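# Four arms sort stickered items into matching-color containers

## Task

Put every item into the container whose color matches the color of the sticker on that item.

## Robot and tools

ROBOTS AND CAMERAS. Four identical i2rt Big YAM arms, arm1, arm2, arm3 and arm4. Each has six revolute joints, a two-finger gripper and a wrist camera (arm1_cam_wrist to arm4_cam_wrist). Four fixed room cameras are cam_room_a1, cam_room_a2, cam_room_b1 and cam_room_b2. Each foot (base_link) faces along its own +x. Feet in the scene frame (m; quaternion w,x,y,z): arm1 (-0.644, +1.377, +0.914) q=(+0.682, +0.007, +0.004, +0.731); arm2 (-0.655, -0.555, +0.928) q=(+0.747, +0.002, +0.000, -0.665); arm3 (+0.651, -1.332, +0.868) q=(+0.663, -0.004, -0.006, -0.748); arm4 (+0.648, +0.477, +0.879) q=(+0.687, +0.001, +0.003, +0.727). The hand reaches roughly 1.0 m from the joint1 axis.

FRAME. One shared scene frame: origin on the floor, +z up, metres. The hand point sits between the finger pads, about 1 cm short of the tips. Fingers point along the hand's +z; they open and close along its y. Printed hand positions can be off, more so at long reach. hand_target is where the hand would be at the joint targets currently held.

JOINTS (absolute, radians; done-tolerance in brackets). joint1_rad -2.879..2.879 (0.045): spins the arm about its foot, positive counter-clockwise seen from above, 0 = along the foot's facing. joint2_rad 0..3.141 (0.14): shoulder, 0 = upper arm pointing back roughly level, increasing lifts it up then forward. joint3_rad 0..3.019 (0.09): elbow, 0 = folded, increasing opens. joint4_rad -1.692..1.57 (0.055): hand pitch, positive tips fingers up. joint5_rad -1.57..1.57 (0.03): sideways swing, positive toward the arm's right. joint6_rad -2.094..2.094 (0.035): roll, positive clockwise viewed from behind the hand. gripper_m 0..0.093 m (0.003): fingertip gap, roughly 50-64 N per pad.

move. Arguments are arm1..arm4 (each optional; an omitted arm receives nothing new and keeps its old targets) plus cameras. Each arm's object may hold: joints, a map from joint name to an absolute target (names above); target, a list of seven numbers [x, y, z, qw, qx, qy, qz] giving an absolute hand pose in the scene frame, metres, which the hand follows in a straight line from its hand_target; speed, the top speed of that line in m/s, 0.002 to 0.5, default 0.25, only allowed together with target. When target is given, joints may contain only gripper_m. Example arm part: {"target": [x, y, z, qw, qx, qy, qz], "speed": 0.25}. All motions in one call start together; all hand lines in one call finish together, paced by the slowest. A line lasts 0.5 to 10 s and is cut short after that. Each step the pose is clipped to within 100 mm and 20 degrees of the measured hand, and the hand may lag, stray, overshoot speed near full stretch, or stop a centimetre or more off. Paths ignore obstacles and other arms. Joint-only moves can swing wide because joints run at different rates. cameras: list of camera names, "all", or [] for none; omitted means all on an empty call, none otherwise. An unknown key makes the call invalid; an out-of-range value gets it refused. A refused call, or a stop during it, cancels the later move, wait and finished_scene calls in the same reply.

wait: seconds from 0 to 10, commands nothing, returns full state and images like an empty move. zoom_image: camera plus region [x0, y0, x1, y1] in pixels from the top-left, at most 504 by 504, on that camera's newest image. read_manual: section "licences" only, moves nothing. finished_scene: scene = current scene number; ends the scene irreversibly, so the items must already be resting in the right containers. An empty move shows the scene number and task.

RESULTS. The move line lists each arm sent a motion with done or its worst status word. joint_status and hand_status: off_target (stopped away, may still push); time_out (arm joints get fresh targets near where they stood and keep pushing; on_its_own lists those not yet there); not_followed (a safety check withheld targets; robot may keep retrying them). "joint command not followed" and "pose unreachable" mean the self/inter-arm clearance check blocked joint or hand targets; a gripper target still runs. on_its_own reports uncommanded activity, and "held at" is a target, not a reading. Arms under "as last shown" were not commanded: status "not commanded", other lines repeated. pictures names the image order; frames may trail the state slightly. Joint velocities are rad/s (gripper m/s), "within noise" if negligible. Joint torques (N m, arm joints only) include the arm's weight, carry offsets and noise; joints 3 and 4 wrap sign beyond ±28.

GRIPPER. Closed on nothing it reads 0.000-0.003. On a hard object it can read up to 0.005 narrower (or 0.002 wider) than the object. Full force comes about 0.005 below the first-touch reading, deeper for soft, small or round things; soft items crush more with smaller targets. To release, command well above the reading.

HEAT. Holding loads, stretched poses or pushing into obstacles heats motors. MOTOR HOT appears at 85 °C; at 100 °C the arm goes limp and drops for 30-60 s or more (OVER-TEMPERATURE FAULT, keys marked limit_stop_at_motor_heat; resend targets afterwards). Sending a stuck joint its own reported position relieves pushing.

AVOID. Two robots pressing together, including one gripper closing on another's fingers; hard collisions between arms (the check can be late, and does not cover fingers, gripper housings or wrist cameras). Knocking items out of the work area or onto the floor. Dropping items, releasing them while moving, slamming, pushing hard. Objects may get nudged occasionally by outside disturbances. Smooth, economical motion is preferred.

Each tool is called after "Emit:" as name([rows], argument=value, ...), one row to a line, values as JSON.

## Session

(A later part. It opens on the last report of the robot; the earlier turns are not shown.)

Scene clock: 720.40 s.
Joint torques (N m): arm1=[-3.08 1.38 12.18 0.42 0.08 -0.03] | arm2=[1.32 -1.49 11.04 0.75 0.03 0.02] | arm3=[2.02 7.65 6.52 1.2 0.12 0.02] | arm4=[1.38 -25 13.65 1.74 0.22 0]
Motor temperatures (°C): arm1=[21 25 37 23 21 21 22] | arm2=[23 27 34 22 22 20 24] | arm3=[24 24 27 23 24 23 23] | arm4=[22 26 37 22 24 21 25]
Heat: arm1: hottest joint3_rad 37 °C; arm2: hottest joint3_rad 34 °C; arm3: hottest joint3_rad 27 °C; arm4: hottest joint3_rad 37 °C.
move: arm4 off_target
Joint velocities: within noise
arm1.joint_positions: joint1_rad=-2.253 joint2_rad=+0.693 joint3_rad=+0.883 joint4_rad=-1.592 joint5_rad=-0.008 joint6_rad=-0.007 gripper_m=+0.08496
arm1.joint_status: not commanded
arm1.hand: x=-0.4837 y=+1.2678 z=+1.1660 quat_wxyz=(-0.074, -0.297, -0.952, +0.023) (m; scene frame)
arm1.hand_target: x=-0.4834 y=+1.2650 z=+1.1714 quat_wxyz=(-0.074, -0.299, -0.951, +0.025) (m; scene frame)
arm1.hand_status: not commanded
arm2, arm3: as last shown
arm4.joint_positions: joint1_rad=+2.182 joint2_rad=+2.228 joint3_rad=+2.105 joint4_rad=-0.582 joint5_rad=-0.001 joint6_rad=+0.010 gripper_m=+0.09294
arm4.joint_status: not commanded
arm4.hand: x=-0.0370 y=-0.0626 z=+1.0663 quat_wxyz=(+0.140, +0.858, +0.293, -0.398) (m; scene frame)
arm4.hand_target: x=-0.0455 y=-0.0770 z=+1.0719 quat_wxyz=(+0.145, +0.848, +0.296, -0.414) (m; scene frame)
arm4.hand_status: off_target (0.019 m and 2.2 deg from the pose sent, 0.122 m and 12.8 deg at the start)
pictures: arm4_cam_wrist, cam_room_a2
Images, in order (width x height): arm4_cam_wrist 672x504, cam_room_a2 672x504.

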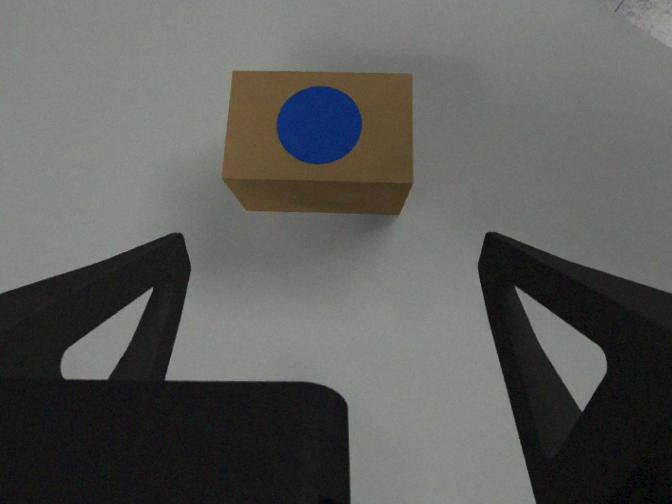

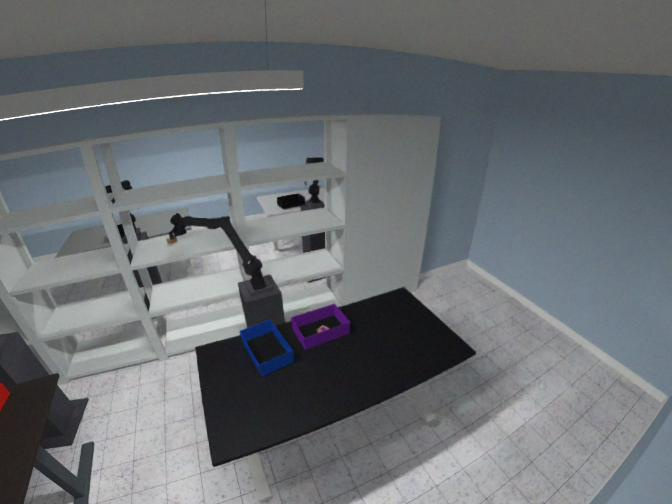

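Emit:
move(arm4={"target": [-0.081, -0.115, 1.034, 0.1445, 0.8486, 0.2963, -0.4139], "speed": 0.06}, cameras=["arm4_cam_wrist"])

Scene clock: 732.63 s.
Joint torques (N m): arm1=[-2.37 1.32 12.07 0.47 0.07 -0.05] | arm2=[1.14 -1.55 11.04 0.72 0.03 0] | arm3=[2.02 7.65 6.52 1.2 0.13 0.02] | arm4=[1.38 -26.29 13.81 0.92 0.2 -0.01]
Motor temperatures (°C): arm1=[21 25 37 23 21 21 22] | arm2=[23 27 34 22 22 20 24] | arm3=[24 24 27 23 24 23 23] | arm4=[22 27 42 22 24 21 25]
Heat: arm1: hottest joint3_rad 37 °C; arm2: hottest joint3_rad 34 °C; arm3: hottest joint3_rad 27 °C; arm4: hottest joint3_rad 42 °C.
move: arm4 off_target
Joint velocities: within noise
arm1, arm2, arm3: as last shown
arm4.joint_positions: joint1_rad=+2.190 joint2_rad=+2.446 joint3_rad=+2.415 joint4_rad=-0.641 joint5_rad=+0.007 joint6_rad=+0.010 gripper_m=+0.09294
arm4.joint_status: not commanded
arm4.hand: x=-0.0782 y=-0.1030 z=+1.0404 quat_wxyz=(+0.144, +0.851, +0.293, -0.413) (m; scene frame)
arm4.hand_target: x=-0.0799 y=-0.1143 z=+1.0339 quat_wxyz=(+0.145, +0.848, +0.296, -0.415) (m; scene frame)
arm4.hand_status: off_target (0.014 m and 0.5 deg from the pose sent, 0.076 m and 2.2 deg at the start)
pictures: arm4_cam_wrist
Images, in order (width x height): arm4_cam_wrist 672x504.

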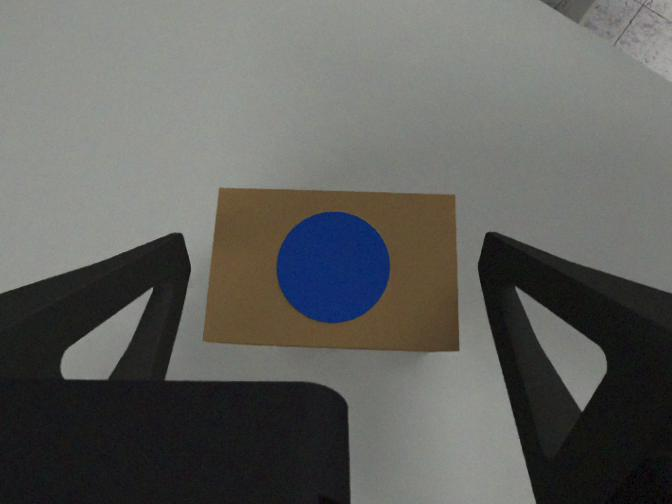

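Emit:
move(arm4={"joints": {"gripper_m": 0.055}}, cameras=["arm4_cam_wrist"])

Emit:
move(arm4={"target": [-0.06, -0.095, 1.11, 0.1445, 0.8486, 0.2963, -0.4139], "speed": 0.1}, cameras=["arm4_cam_wrist"])

Emit:
move(arm4={"target": [0.33, 0.22, 1.15, 0.1445, 0.8486, 0.2963, -0.4139], "speed": 0.2}, cameras=["arm4_cam_wrist", "cam_room_a2"])

Scene clock: 739.27 s.
Joint torques (N m): arm1=[-2.78 1.32 11.82 0.68 0.1 -0.02] | arm2=[1.26 -1.55 11.04 0.7 0.02 0.02] | arm3=[1.79 7.41 6.52 1.2 0.13 0.03] | arm4=[1.79 -26.81 13.82 0.84 0.21 0]
Motor temperatures (°C): arm1=[21 25 37 23 21 21 22] | arm2=[23 26 34 22 22 20 24] | arm3=[24 24 27 23 24 23 23] | arm4=[22 27 42 22 24 21 25]
Heat: arm1: hottest joint3_rad 37 °C; arm2: hottest joint3_rad 34 °C; arm3: hottest joint3_rad 27 °C; arm4: hottest joint3_rad 42 °C.
move: arm4 off_target
Joint velocities: within noise
arm1, arm2, arm3: as last shown
arm4.joint_positions: joint1_rad=+2.190 joint2_rad=+2.446 joint3_rad=+2.415 joint4_rad=-0.641 joint5_rad=+0.007 joint6_rad=+0.010 gripper_m=+0.06942
arm4.joint_status: gripper_m off_target (ended at +0.06945, target +0.05500)
arm4.hand: x=-0.0782 y=-0.1030 z=+1.0406 quat_wxyz=(+0.144, +0.850, +0.292, -0.413) (m; scene frame)
arm4.hand_target: x=-0.0799 y=-0.1143 z=+1.0340 quat_wxyz=(+0.145, +0.848, +0.296, -0.415) (m; scene frame)
arm4.hand_status: not commanded
pictures: arm4_cam_wrist
Images, in order (width x height): arm4_cam_wrist 672x504.

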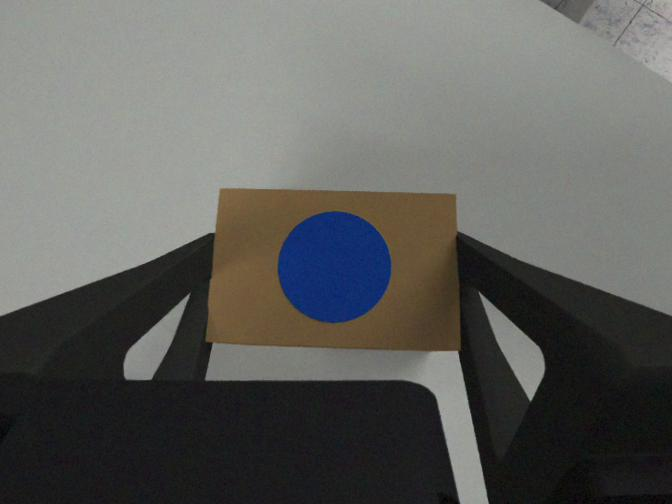

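Scene clock: 740.87 s.
Joint torques (N m): arm1=[-2.61 1.79 11.81 0.32 0.1 -0.09] | arm2=[1.08 -1.55 11.03 0.76 0.03 0.01] | arm3=[1.85 7.59 6.49 1.2 0.13 0.02] | arm4=[1.55 -30.56 10.63 0.92 0.11 -0.02]
Motor temperatures (°C): arm1=[21 25 37 23 21 21 22] | arm2=[23 26 34 22 22 20 24] | arm3=[24 24 27 23 24 23 23] | arm4=[22 27 42 22 24 21 25]
Heat: arm1: hottest joint3_rad 37 °C; arm2: hottest joint3_rad 34 °C; arm3: hottest joint3_rad 27 °C; arm4: hottest joint3_rad 42 °C.
move: arm4 off_target
Joint velocities: within noise
arm1, arm2, arm3: as last shown
arm4.joint_positions: joint1_rad=+2.190 joint2_rad=+2.367 joint3_rad=+2.415 joint4_rad=-0.732 joint5_rad=+0.007 joint6_rad=+0.010 gripper_m=+0.06942
arm4.joint_status: not commanded
arm4.hand: x=-0.0637 y=-0.0914 z=+1.0947 quat_wxyz=(+0.142, +0.853, +0.293, -0.408) (m; scene frame)
arm4.hand_target: x=-0.0599 y=-0.0950 z=+1.1101 quat_wxyz=(+0.145, +0.848, +0.296, -0.414) (m; scene frame)
arm4.hand_status: off_target (0.016 m and 0.9 deg from the pose sent, 0.072 m and 0.5 deg at the start)
pictures: arm4_cam_wrist
Images, in order (width x height): arm4_cam_wrist 672x504.

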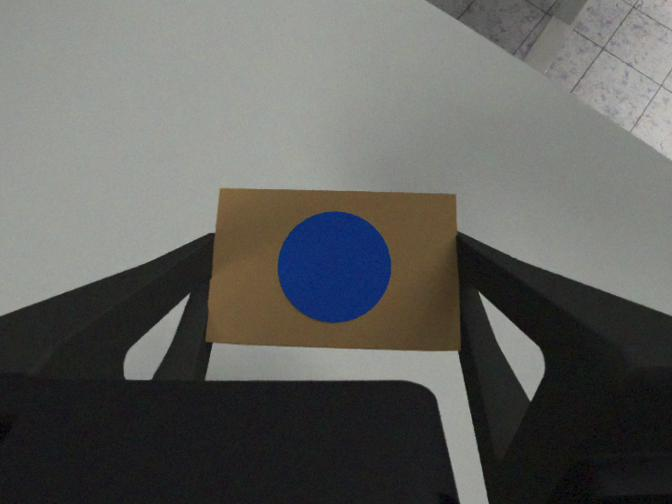

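Scene clock: 744.00 s.
Joint torques (N m): arm1=[-2.37 2.02 12.15 0.44 0.08 -0.06] | arm2=[1.08 -1.55 11.04 0.7 0.03 0.01] | arm3=[2.02 7.71 6.49 1.18 0.13 0.01] | arm4=[1.73 -5.01 9.65 0.98 0.2 0.03]
Motor temperatures (°C): arm1=[21 24 37 23 21 21 22] | arm2=[23 26 34 22 22 20 24] | arm3=[24 24 27 23 24 23 23] | arm4=[22 27 42 22 24 21 26]
Heat: arm1: hottest joint3_rad 37 °C; arm2: hottest joint3_rad 34 °C; arm3: hottest joint3_rad 27 °C; arm4: hottest joint3_rad 42 °C.
move: arm4 done
Joint velocities: within noise
arm1, arm3: as last shown
arm2.joint_positions: joint1_rad=+2.124 joint2_rad=+0.695 joint3_rad=+0.902 joint4_rad=-1.590 joint5_rad=+0.001 joint6_rad=+0.011 gripper_m=+0.09292
arm2.joint_status: not commanded
arm2.hand: x=-0.5030 y=-0.4360 z=+1.1910 quat_wxyz=(-0.090, +0.322, -0.942, -0.032) (m; scene frame)
arm2.hand_target: x=-0.5052 y=-0.4366 z=+1.1889 quat_wxyz=(-0.082, +0.328, -0.941, -0.029) (m; scene frame)
arm2.hand_status: not commanded
arm4.joint_positions: joint1_rad=+2.191 joint2_rad=+0.895 joint3_rad=+0.771 joint4_rad=-0.534 joint5_rad=+0.007 joint6_rad=+0.010 gripper_m=+0.06942
arm4.joint_status: not commanded
arm4.hand: x=+0.3271 y=+0.2219 z=+1.1526 quat_wxyz=(+0.146, +0.847, +0.291, -0.419) (m; scene frame)
arm4.hand_target: x=+0.3300 y=+0.2201 z=+1.1498 quat_wxyz=(+0.144, +0.849, +0.296, -0.414) (m; scene frame)
arm4.hand_status: done (0.004 m and 0.8 deg from the pose sent, 0.505 m and 1.0 deg at the start)
pictures: arm4_cam_wrist, cam_room_a2
Images, in order (width x height): arm4_cam_wrist 672x504, cam_room_a2 672x504.

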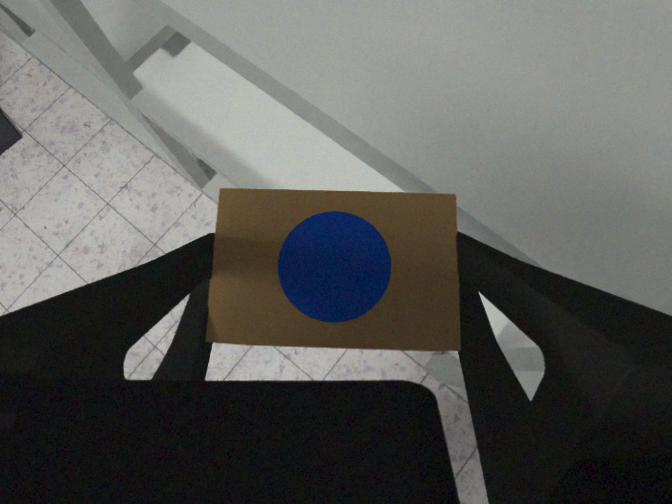

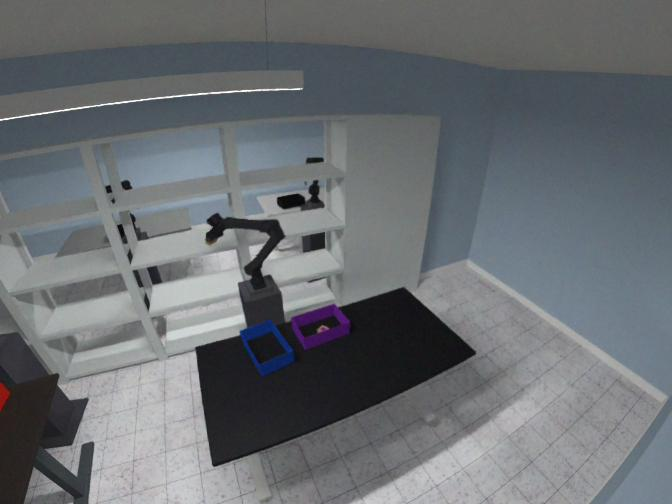

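Emit:
move(arm4={"joints": {"joint1_rad": -1.80, "joint5_rad": 0, "joint6_rad": 0}}, cameras=["arm4_cam_wrist"])

Emit:
move(arm4={"target": [1.19, 0.383, 0.88, 0.4328, 0.0769, 0.8974, -0.0371], "speed": 0.15}, cameras=["arm4_cam_wrist", "cam_room_a2"])

Scene clock: 765.63 s.
Joint torques (N m): arm1=[-3.02 2.02 12.16 0.28 0.07 -0.03] | arm2=[1.14 -1.55 11.03 0.77 0.03 0.01] | arm3=[1.96 7.41 6.54 1.2 0.13 0.02] | arm4=[0.5 -5.42 9.96 1.58 -0.02 -0.01]
Motor temperatures (°C): arm1=[21 24 38 23 21 21 22] | arm2=[23 26 34 22 22 20 24] | arm3=[24 24 27 23 24 23 23] | arm4=[22 26 40 22 24 21 26]
Heat: arm1: hottest joint3_rad 38 °C; arm2: hottest joint3_rad 34 °C; arm3: hottest joint3_rad 27 °C; arm4: hottest joint3_rad 40 °C.
move: arm4 done
Joint velocities: within noise
arm1, arm2, arm3: as last shown
arm4.joint_positions: joint1_rad=-1.799 joint2_rad=+0.896 joint3_rad=+0.765 joint4_rad=-0.551 joint5_rad=+0.003 joint6_rad=+0.007 gripper_m=+0.06933
arm4.joint_status: all done
arm4.hand: x=+1.0509 y=+0.4075 z=+1.1411 quat_wxyz=(-0.426, -0.080, -0.900, +0.039) (m; scene frame)
arm4.hand_target: x=+1.0535 y=+0.4072 z=+1.1460 quat_wxyz=(-0.432, -0.077, -0.898, +0.039) (m; scene frame)
arm4.hand_status: not commanded
pictures: arm4_cam_wrist
Images, in order (width x height): arm4_cam_wrist 672x504.

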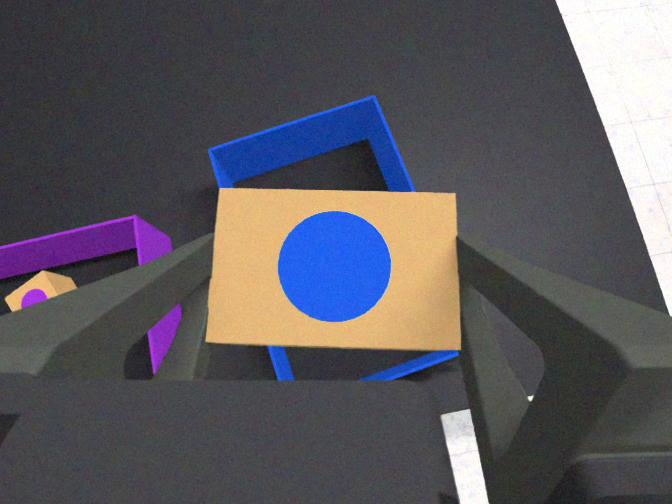

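Scene clock: 768.23 s.
Joint torques (N m): arm1=[-1.96 2.37 11.99 0.4 0.02 -0.03] | arm2=[1.14 -1.55 11.03 0.73 0.03 0.02] | arm3=[1.9 7.53 6.5 1.22 0.12 0.03] | arm4=[0.62 -13.39 7.71 1.95 -0.03 0.04]
Motor temperatures (°C): arm1=[21 24 38 23 21 21 22] | arm2=[23 26 34 22 22 20 24] | arm3=[24 24 27 23 24 23 23] | arm4=[22 26 40 22 24 21 26]
Heat: arm1: hottest joint3_rad 38 °C; arm2: hottest joint3_rad 34 °C; arm3: hottest joint3_rad 27 °C; arm4: hottest joint3_rad 40 °C.
move: arm4 off_target
Joint velocities: within noise
arm1, arm2, arm3: as last shown
arm4.joint_positions: joint1_rad=-1.799 joint2_rad=+1.765 joint3_rad=+0.692 joint4_rad=+0.361 joint5_rad=+0.000 joint6_rad=+0.007 gripper_m=+0.06933
arm4.joint_status: not commanded
arm4.hand: x=+1.1698 y=+0.3863 z=+0.8692 quat_wxyz=(-0.413, -0.080, -0.907, +0.036) (m; scene frame)
arm4.hand_target: x=+1.1891 y=+0.3831 z=+0.8807 quat_wxyz=(-0.433, -0.077, -0.897, +0.037) (m; scene frame)
arm4.hand_status: off_target (0.023 m and 2.6 deg from the pose sent, 0.297 m and 0.9 deg at the start)
pictures: arm4_cam_wrist, cam_room_a2
Images, in order (width x height): arm4_cam_wrist 672x504, cam_room_a2 672x504.

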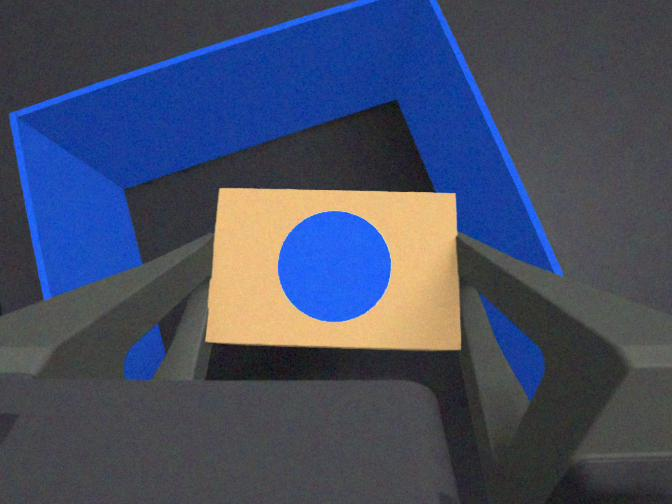

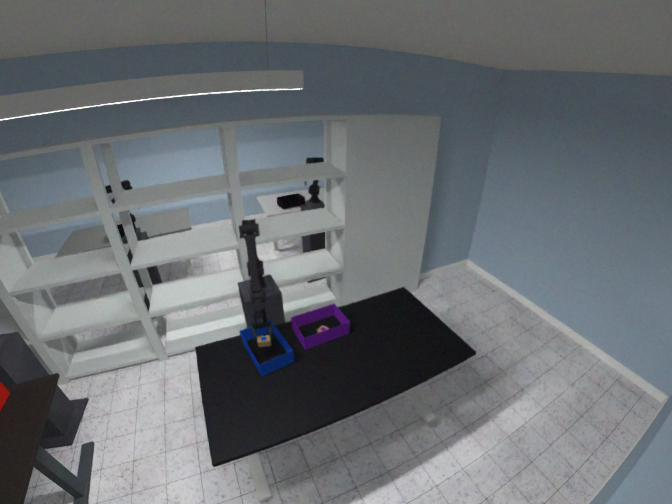

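Emit:
move(arm4={"target": [1.20, 0.383, 0.80, 0.4428, 0.0769, 0.8934, -0.0371], "speed": 0.1}, cameras=["arm4_cam_wrist"])

Emit:
move(arm4={"target": [1.20, 0.383, 0.765, 0.4428, 0.0769, 0.8934, -0.0371], "speed": 0.06}, cameras=["arm4_cam_wrist", "cam_room_a2"])

Scene clock: 773.10 s.
Joint torques (N m): arm1=[-2.78 2.14 12.04 0.42 0.06 -0.05] | arm2=[1.2 -1.55 10.97 0.75 0.04 0.01] | arm3=[2.08 7.47 6.5 1.25 0.12 0.02] | arm4=[1.08 -14.68 5.33 1.87 0.06 0.05]
Motor temperatures (°C): arm1=[21 24 38 23 21 21 22] | arm2=[23 26 34 22 22 20 24] | arm3=[24 24 27 23 24 23 23] | arm4=[22 26 40 22 24 21 26]
Heat: arm1: hottest joint3_rad 38 °C; arm2: hottest joint3_rad 34 °C; arm3: hottest joint3_rad 27 °C; arm4: hottest joint3_rad 40 °C.
move: arm4 off_target
Joint velocities: within noise
arm1, arm2: as last shown
arm3.joint_positions: joint1_rad=-1.436 joint2_rad=+0.006 joint3_rad=+0.942 joint4_rad=-1.696 joint5_rad=+0.022 joint6_rad=+0.000 gripper_m=+0.09402
arm3.joint_status: not commanded
arm3.hand: x=+0.6023 y=-1.3234 z=+1.2065 quat_wxyz=(+0.001, -0.919, +0.001, +0.394) (m; scene frame)
arm3.hand_target: x=+0.6042 y=-1.3234 z=+1.2061 quat_wxyz=(-0.001, -0.919, +0.000, +0.395) (m; scene frame)
arm3.hand_status: not commanded
arm4.joint_positions: joint1_rad=-1.799 joint2_rad=+2.023 joint3_rad=+0.734 joint4_rad=+0.611 joint5_rad=-0.001 joint6_rad=+0.007 gripper_m=+0.06933
arm4.joint_status: not commanded
arm4.hand: x=+1.1855 y=+0.3833 z=+0.7970 quat_wxyz=(-0.428, -0.079, -0.899, +0.037) (m; scene frame)
arm4.hand_target: x=+1.1996 y=+0.3831 z=+0.8004 quat_wxyz=(-0.442, -0.077, -0.893, +0.037) (m; scene frame)
arm4.hand_status: off_target (0.015 m and 1.8 deg from the pose sent, 0.076 m and 3.8 deg at the start)
pictures: arm4_cam_wrist
Images, in order (width x height): arm4_cam_wrist 672x504.

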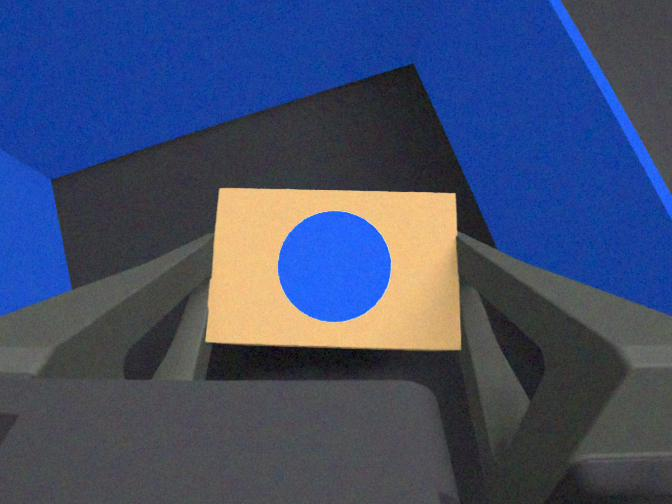

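Scene clock: 774.27 s.
Joint torques (N m): arm1=[-2.78 1.9 12.16 0.46 0.05 -0.04] | arm2=[1.14 -1.55 11.03 0.72 0.02 0.01] | arm3=[1.9 7.53 6.52 1.21 0.12 0.02] | arm4=[0.91 -15.09 4.62 1.85 0.04 0.03]
Motor temperatures (°C): arm1=[21 24 38 23 21 21 22] | arm2=[23 26 34 22 22 20 24] | arm3=[24 24 27 23 24 23 23] | arm4=[22 26 40 22 24 21 26]
Heat: arm1: hottest joint3_rad 38 °C; arm2: hottest joint3_rad 34 °C; arm3: hottest joint3_rad 27 °C; arm4: hottest joint3_rad 40 °C.
move: arm4 off_target
Joint velocities: within noise
arm1.joint_positions: joint1_rad=-2.253 joint2_rad=+0.693 joint3_rad=+0.883 joint4_rad=-1.592 joint5_rad=-0.008 joint6_rad=-0.007 gripper_m=+0.08496
arm1.joint_status: not commanded
arm1.hand: x=-0.4837 y=+1.2678 z=+1.1660 quat_wxyz=(-0.074, -0.297, -0.952, +0.023) (m; scene frame)
arm1.hand_target: x=-0.4834 y=+1.2650 z=+1.1714 quat_wxyz=(-0.074, -0.299, -0.951, +0.025) (m; scene frame)
arm1.hand_status: not commanded
arm2, arm3: as last shown
arm4.joint_positions: joint1_rad=-1.799 joint2_rad=+2.129 joint3_rad=+0.759 joint4_rad=+0.697 joint5_rad=-0.001 joint6_rad=+0.007 gripper_m=+0.06933
arm4.joint_status: not commanded
arm4.hand: x=+1.1876 y=+0.3828 z=+0.7650 quat_wxyz=(-0.430, -0.079, -0.898, +0.037) (m; scene frame)
arm4.hand_target: x=+1.1995 y=+0.3831 z=+0.7651 quat_wxyz=(-0.442, -0.077, -0.893, +0.037) (m; scene frame)
arm4.hand_status: off_target (0.012 m and 1.5 deg from the pose sent, 0.035 m and 1.8 deg at the start)
pictures: arm4_cam_wrist, cam_room_a2
Images, in order (width x height): arm4_cam_wrist 672x504, cam_room_a2 672x504.

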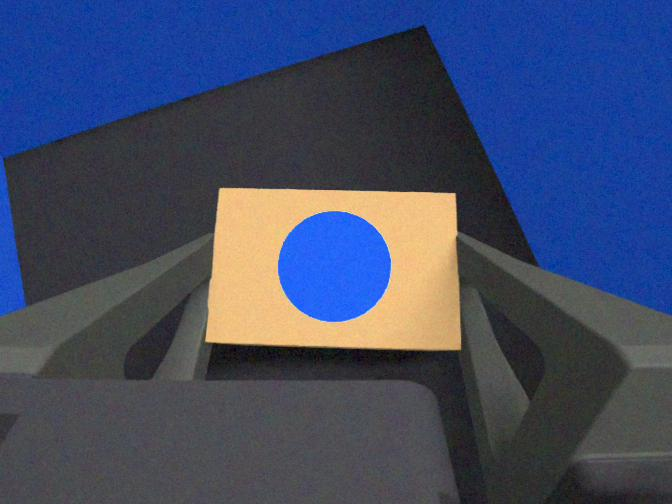

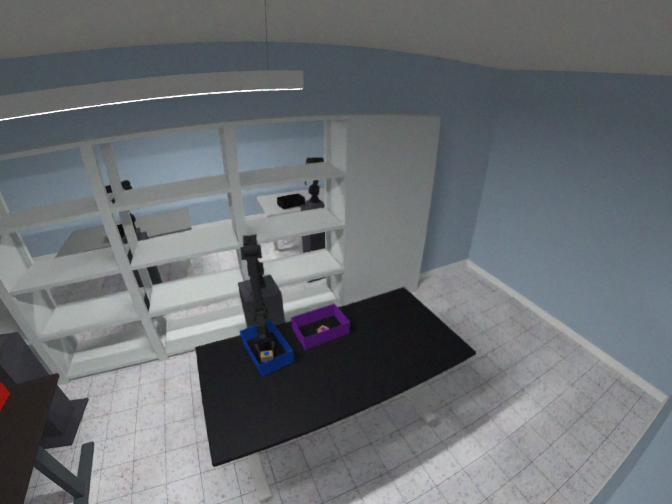

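Emit:
move(arm4={"target": [1.20, 0.383, 0.748, 0.4428, 0.0769, 0.8934, -0.0371], "speed": 0.05})

Emit:
move(arm4={"target": [1.195, 0.383, 0.735, 0.4428, 0.0769, 0.8934, -0.0371], "speed": 0.05}, cameras=["arm4_cam_wrist"])

Scene clock: 777.97 s.
Joint torques (N m): arm1=[-2.32 2.2 12.05 0.42 0.06 -0.03] | arm2=[1.2 -1.67 11.04 0.75 0.03 0.01] | arm3=[1.9 7.59 6.53 1.22 0.12 0.04] | arm4=[0.62 -13.63 3.92 1.73 0.06 0.02]
Motor temperatures (°C): arm1=[21 24 38 23 21 21 22] | arm2=[23 26 34 22 22 20 24] | arm3=[24 24 27 23 24 23 23] | arm4=[22 26 39 22 24 21 26]
Heat: arm1: hottest joint3_rad 38 °C; arm2: hottest joint3_rad 34 °C; arm3: hottest joint3_rad 27 °C; arm4: hottest joint3_rad 39 °C.
move: arm4 off_target
Joint velocities: within noise
arm1, arm2, arm3: as last shown
arm4.joint_positions: joint1_rad=-1.799 joint2_rad=+2.161 joint3_rad=+0.782 joint4_rad=+0.745 joint5_rad=-0.001 joint6_rad=+0.007 gripper_m=+0.06933
arm4.joint_status: not commanded
arm4.hand: x=+1.1988 y=+0.3808 z=+0.7633 quat_wxyz=(-0.448, -0.079, -0.890, +0.039) (m; scene frame)
arm4.hand_target: x=+1.1993 y=+0.3831 z=+0.7483 quat_wxyz=(-0.442, -0.077, -0.893, +0.037) (m; scene frame)
arm4.hand_status: off_target (0.016 m and 0.8 deg from the pose sent, 0.021 m and 1.5 deg at the start)

Scene clock: 778.93 s.
Joint torques (N m): arm1=[-2.9 1.49 12.05 0.51 0.04 -0.02] | arm2=[1.2 -1.55 11.04 0.72 0.02 0.01] | arm3=[2.08 7.53 6.5 1.18 0.12 0.02] | arm4=[0.79 -12.04 3.56 1.22 0.03 0.05]
Motor temperatures (°C): arm1=[21 24 38 23 21 21 22] | arm2=[23 26 34 22 22 20 24] | arm3=[24 24 27 23 24 23 23] | arm4=[22 26 39 22 24 21 26]
Heat: arm1: hottest joint3_rad 38 °C; arm2: hottest joint3_rad 34 °C; arm3: hottest joint3_rad 27 °C; arm4: hottest joint3_rad 39 °C.
move: arm4 off_target
Joint velocities: within noise
arm1, arm2, arm3: as last shown
arm4.joint_positions: joint1_rad=-1.799 joint2_rad=+2.180 joint3_rad=+0.782 joint4_rad=+0.797 joint5_rad=-0.001 joint6_rad=+0.007 gripper_m=+0.06933
arm4.joint_status: not commanded
arm4.hand: x=+1.2015 y=+0.3804 z=+0.7636 quat_wxyz=(-0.462, -0.078, -0.882, +0.040) (m; scene frame)
arm4.hand_target: x=+1.1935 y=+0.3832 z=+0.7362 quat_wxyz=(-0.442, -0.077, -0.893, +0.037) (m; scene frame)
arm4.hand_status: off_target (0.029 m and 2.6 deg from the pose sent, 0.029 m and 0.8 deg at the start)
pictures: arm4_cam_wrist
Images, in order (width x height): arm4_cam_wrist 672x504.

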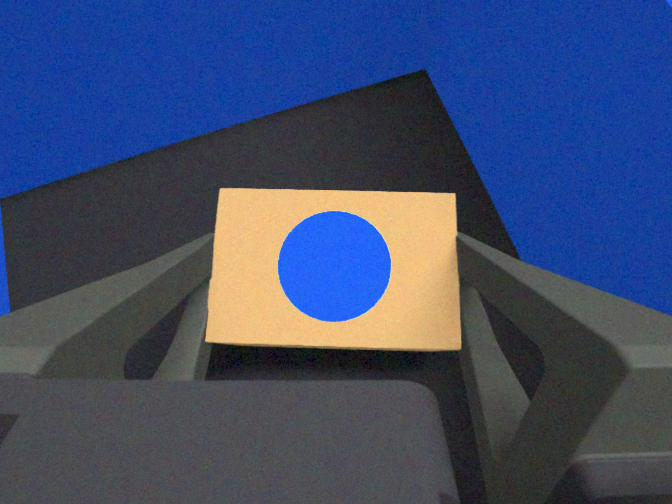

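Contact. Ease and release.

Emit:
move(arm4={"target": [1.2, 0.381, 0.757, 0.4428, 0.0769, 0.8934, -0.0371], "speed": 0.05})

Emit:
move(arm4={"joints": {"gripper_m": 0.093}}, cameras=["arm4_cam_wrist"])

Emit:
move(arm4={"target": [1.09, 0.40, 0.86, 0.4428, 0.0769, 0.8934, -0.0371], "speed": 0.12})

Emit:
move(arm4={"joints": {"joint2_rad": 0.8, "joint3_rad": 1.1, "joint4_rad": -1.1, "joint5_rad": 0, "joint6_rad": 0}}, cameras=["arm4_cam_wrist", "cam_room_a2"])

Scene clock: 786.37 s.
Joint torques (N m): arm1=[-2.84 1.73 11.82 0.46 0.1 -0.06] | arm2=[1.2 -1.61 11.04 0.72 0.03 0.01] | arm3=[1.85 7.53 6.5 1.2 0.13 0.02] | arm4=[0.67 -17.08 3.12 0.4 0.01 0.01]
Motor temperatures (°C): arm1=[21 24 38 23 21 21 22] | arm2=[23 26 34 22 22 20 24] | arm3=[24 24 27 23 24 23 23] | arm4=[22 25 38 22 24 21 27]
Heat: arm1: hottest joint3_rad 38 °C; arm2: hottest joint3_rad 34 °C; arm3: hottest joint3_rad 27 °C; arm4: hottest joint3_rad 38 °C.
move: arm4 done
Joint velocities: within noise
arm1, arm2, arm3: as last shown
arm4.joint_positions: joint1_rad=-1.799 joint2_rad=+2.169 joint3_rad=+0.787 joint4_rad=+0.761 joint5_rad=-0.002 joint6_rad=+0.007 gripper_m=+0.06933
arm4.joint_status: not commanded
arm4.hand: x=+1.2019 y=+0.3806 z=+0.7634 quat_wxyz=(-0.454, -0.078, -0.887, +0.039) (m; scene frame)
arm4.hand_target: x=+1.1998 y=+0.3811 z=+0.7570 quat_wxyz=(-0.443, -0.077, -0.893, +0.037) (m; scene frame)
arm4.hand_status: done (0.007 m and 1.4 deg from the pose sent, 0.007 m and 2.6 deg at the start)

Scene clock: 786.87 s.
Joint torques (N m): arm1=[-1.9 2.43 11.96 0.49 0.06 -0.03] | arm2=[1.14 -1.55 11.07 0.72 0.03 0] | arm3=[2.02 7.47 6.53 1.21 0.12 0.02] | arm4=[0.91 -16.79 3.07 0.94 -0.03 0.01]
Motor temperatures (°C): arm1=[21 24 38 23 21 21 22] | arm2=[23 26 34 22 22 20 24] | arm3=[24 24 27 23 24 23 23] | arm4=[22 25 38 22 24 21 27]
Heat: arm1: hottest joint3_rad 38 °C; arm2: hottest joint3_rad 34 °C; arm3: hottest joint3_rad 27 °C; arm4: hottest joint3_rad 38 °C.
move: arm4 done
Joint velocities: within noise
arm1, arm3: as last shown
arm2.joint_positions: joint1_rad=+2.124 joint2_rad=+0.695 joint3_rad=+0.902 joint4_rad=-1.590 joint5_rad=+0.001 joint6_rad=+0.011 gripper_m=+0.09292
arm2.joint_status: not commanded
arm2.hand: x=-0.5030 y=-0.4360 z=+1.1910 quat_wxyz=(-0.090, +0.322, -0.942, -0.032) (m; scene frame)
arm2.hand_target: x=-0.5052 y=-0.4366 z=+1.1889 quat_wxyz=(-0.082, +0.328, -0.941, -0.029) (m; scene frame)
arm2.hand_status: not commanded
arm4.joint_positions: joint1_rad=-1.799 joint2_rad=+2.169 joint3_rad=+0.787 joint4_rad=+0.748 joint5_rad=-0.002 joint6_rad=+0.007 gripper_m=+0.09291
arm4.joint_status: all done
arm4.hand: x=+1.2001 y=+0.3809 z=+0.7608 quat_wxyz=(-0.448, -0.078, -0.890, +0.038) (m; scene frame)
arm4.hand_target: x=+1.1998 y=+0.3811 z=+0.7571 quat_wxyz=(-0.443, -0.077, -0.893, +0.037) (m; scene frame)
arm4.hand_status: not commanded
pictures: arm4_cam_wrist
Images, in order (width x height): arm4_cam_wrist 672x504.

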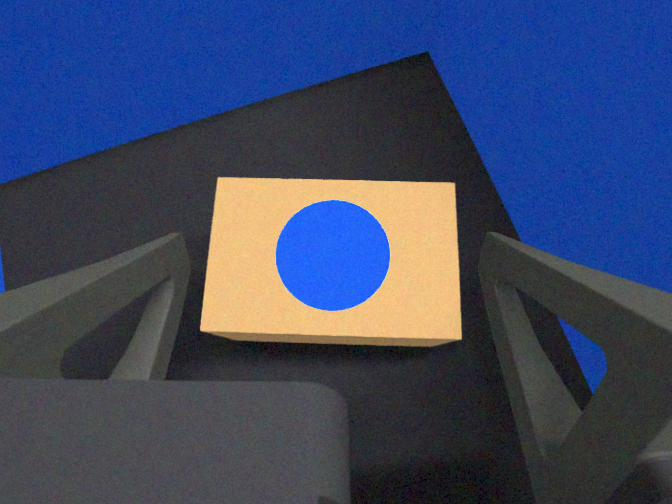

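Scene clock: 788.73 s.
Joint torques (N m): arm1=[-3.08 1.26 12.05 0.42 0.08 -0.04] | arm2=[1.14 -1.49 11.06 0.75 0.03 0.02] | arm3=[1.79 7.53 6.49 1.21 0.13 0.03] | arm4=[0.5 -11.4 3.48 0.9 -0.01 0.01]
Motor temperatures (°C): arm1=[21 24 38 23 21 21 22] | arm2=[23 26 34 22 22 20 24] | arm3=[24 24 27 23 24 23 23] | arm4=[22 25 37 22 24 21 26]
Heat: arm1: hottest joint3_rad 38 °C; arm2: hottest joint3_rad 34 °C; arm3: hottest joint3_rad 27 °C; arm4: hottest joint3_rad 37 °C.
move: arm4 done
Joint velocities: within noise
arm1, arm2, arm3: as last shown
arm4.joint_positions: joint1_rad=-1.799 joint2_rad=+1.714 joint3_rad=+0.436 joint4_rad=+0.640 joint5_rad=-0.003 joint6_rad=+0.007 gripper_m=+0.09291
arm4.joint_status: not commanded
arm4.hand: x=+1.0923 y=+0.4002 z=+0.8609 quat_wxyz=(-0.447, -0.078, -0.891, +0.037) (m; scene frame)
arm4.hand_target: x=+1.0899 y=+0.4000 z=+0.8600 quat_wxyz=(-0.443, -0.077, -0.893, +0.037) (m; scene frame)
arm4.hand_status: done (0.002 m and 0.6 deg from the pose sent, 0.149 m and 0.7 deg at the start)

Scene clock: 790.57 s.
Joint torques (N m): arm1=[-2.67 1.61 12.03 0.31 0.06 -0.09] | arm2=[1.14 -1.61 11.03 0.72 0.03 0.01] | arm3=[1.9 7.3 6.53 1.2 0.13 0.01] | arm4=[0.32 -2.73 9.46 0.81 0.2 0]
Motor temperatures (°C): arm1=[21 24 38 23 21 21 22] | arm2=[23 26 34 22 22 20 24] | arm3=[24 24 27 23 24 23 23] | arm4=[22 25 37 22 24 21 26]
Heat: arm1: hottest joint3_rad 38 °C; arm2: hottest joint3_rad 34 °C; arm3: hottest joint3_rad 27 °C; arm4: hottest joint3_rad 37 °C.
move: arm4 done
Joint velocities: within noise
arm1, arm2, arm3: as last shown
arm4.joint_positions: joint1_rad=-1.799 joint2_rad=+0.795 joint3_rad=+1.096 joint4_rad=-1.088 joint5_rad=-0.003 joint6_rad=+0.007 gripper_m=+0.09291
arm4.joint_status: all done
arm4.hand: x=+0.9880 y=+0.4200 z=+1.2652 quat_wxyz=(-0.379, -0.081, -0.921, +0.032) (m; scene frame)
arm4.hand_target: x=+0.9873 y=+0.4187 z=+1.2637 quat_wxyz=(-0.372, -0.080, -0.924, +0.035) (m; scene frame)
arm4.hand_status: not commanded
pictures: arm4_cam_wrist, cam_room_a2
Images, in order (width x height): arm4_cam_wrist 672x504, cam_room_a2 672x504.

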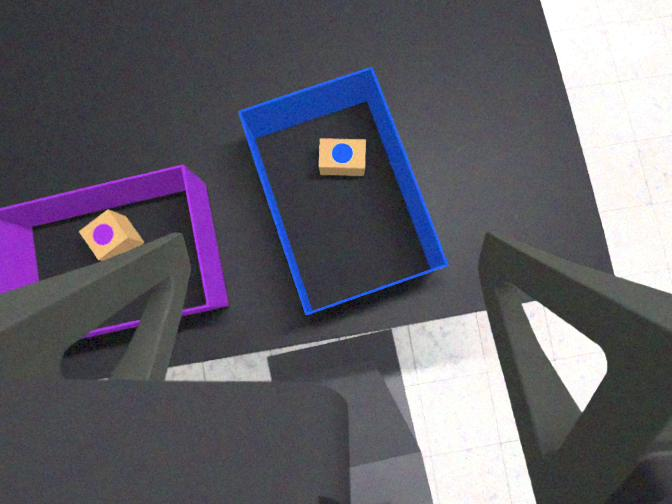

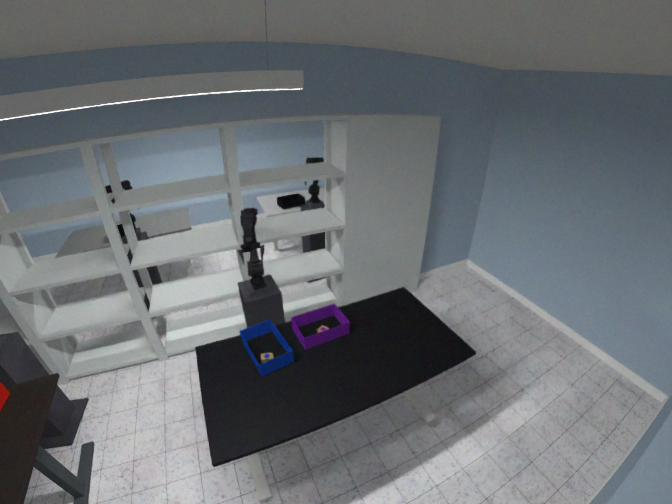

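Emit:
finished_scene(scene=1)

The scene is finished: the task was done.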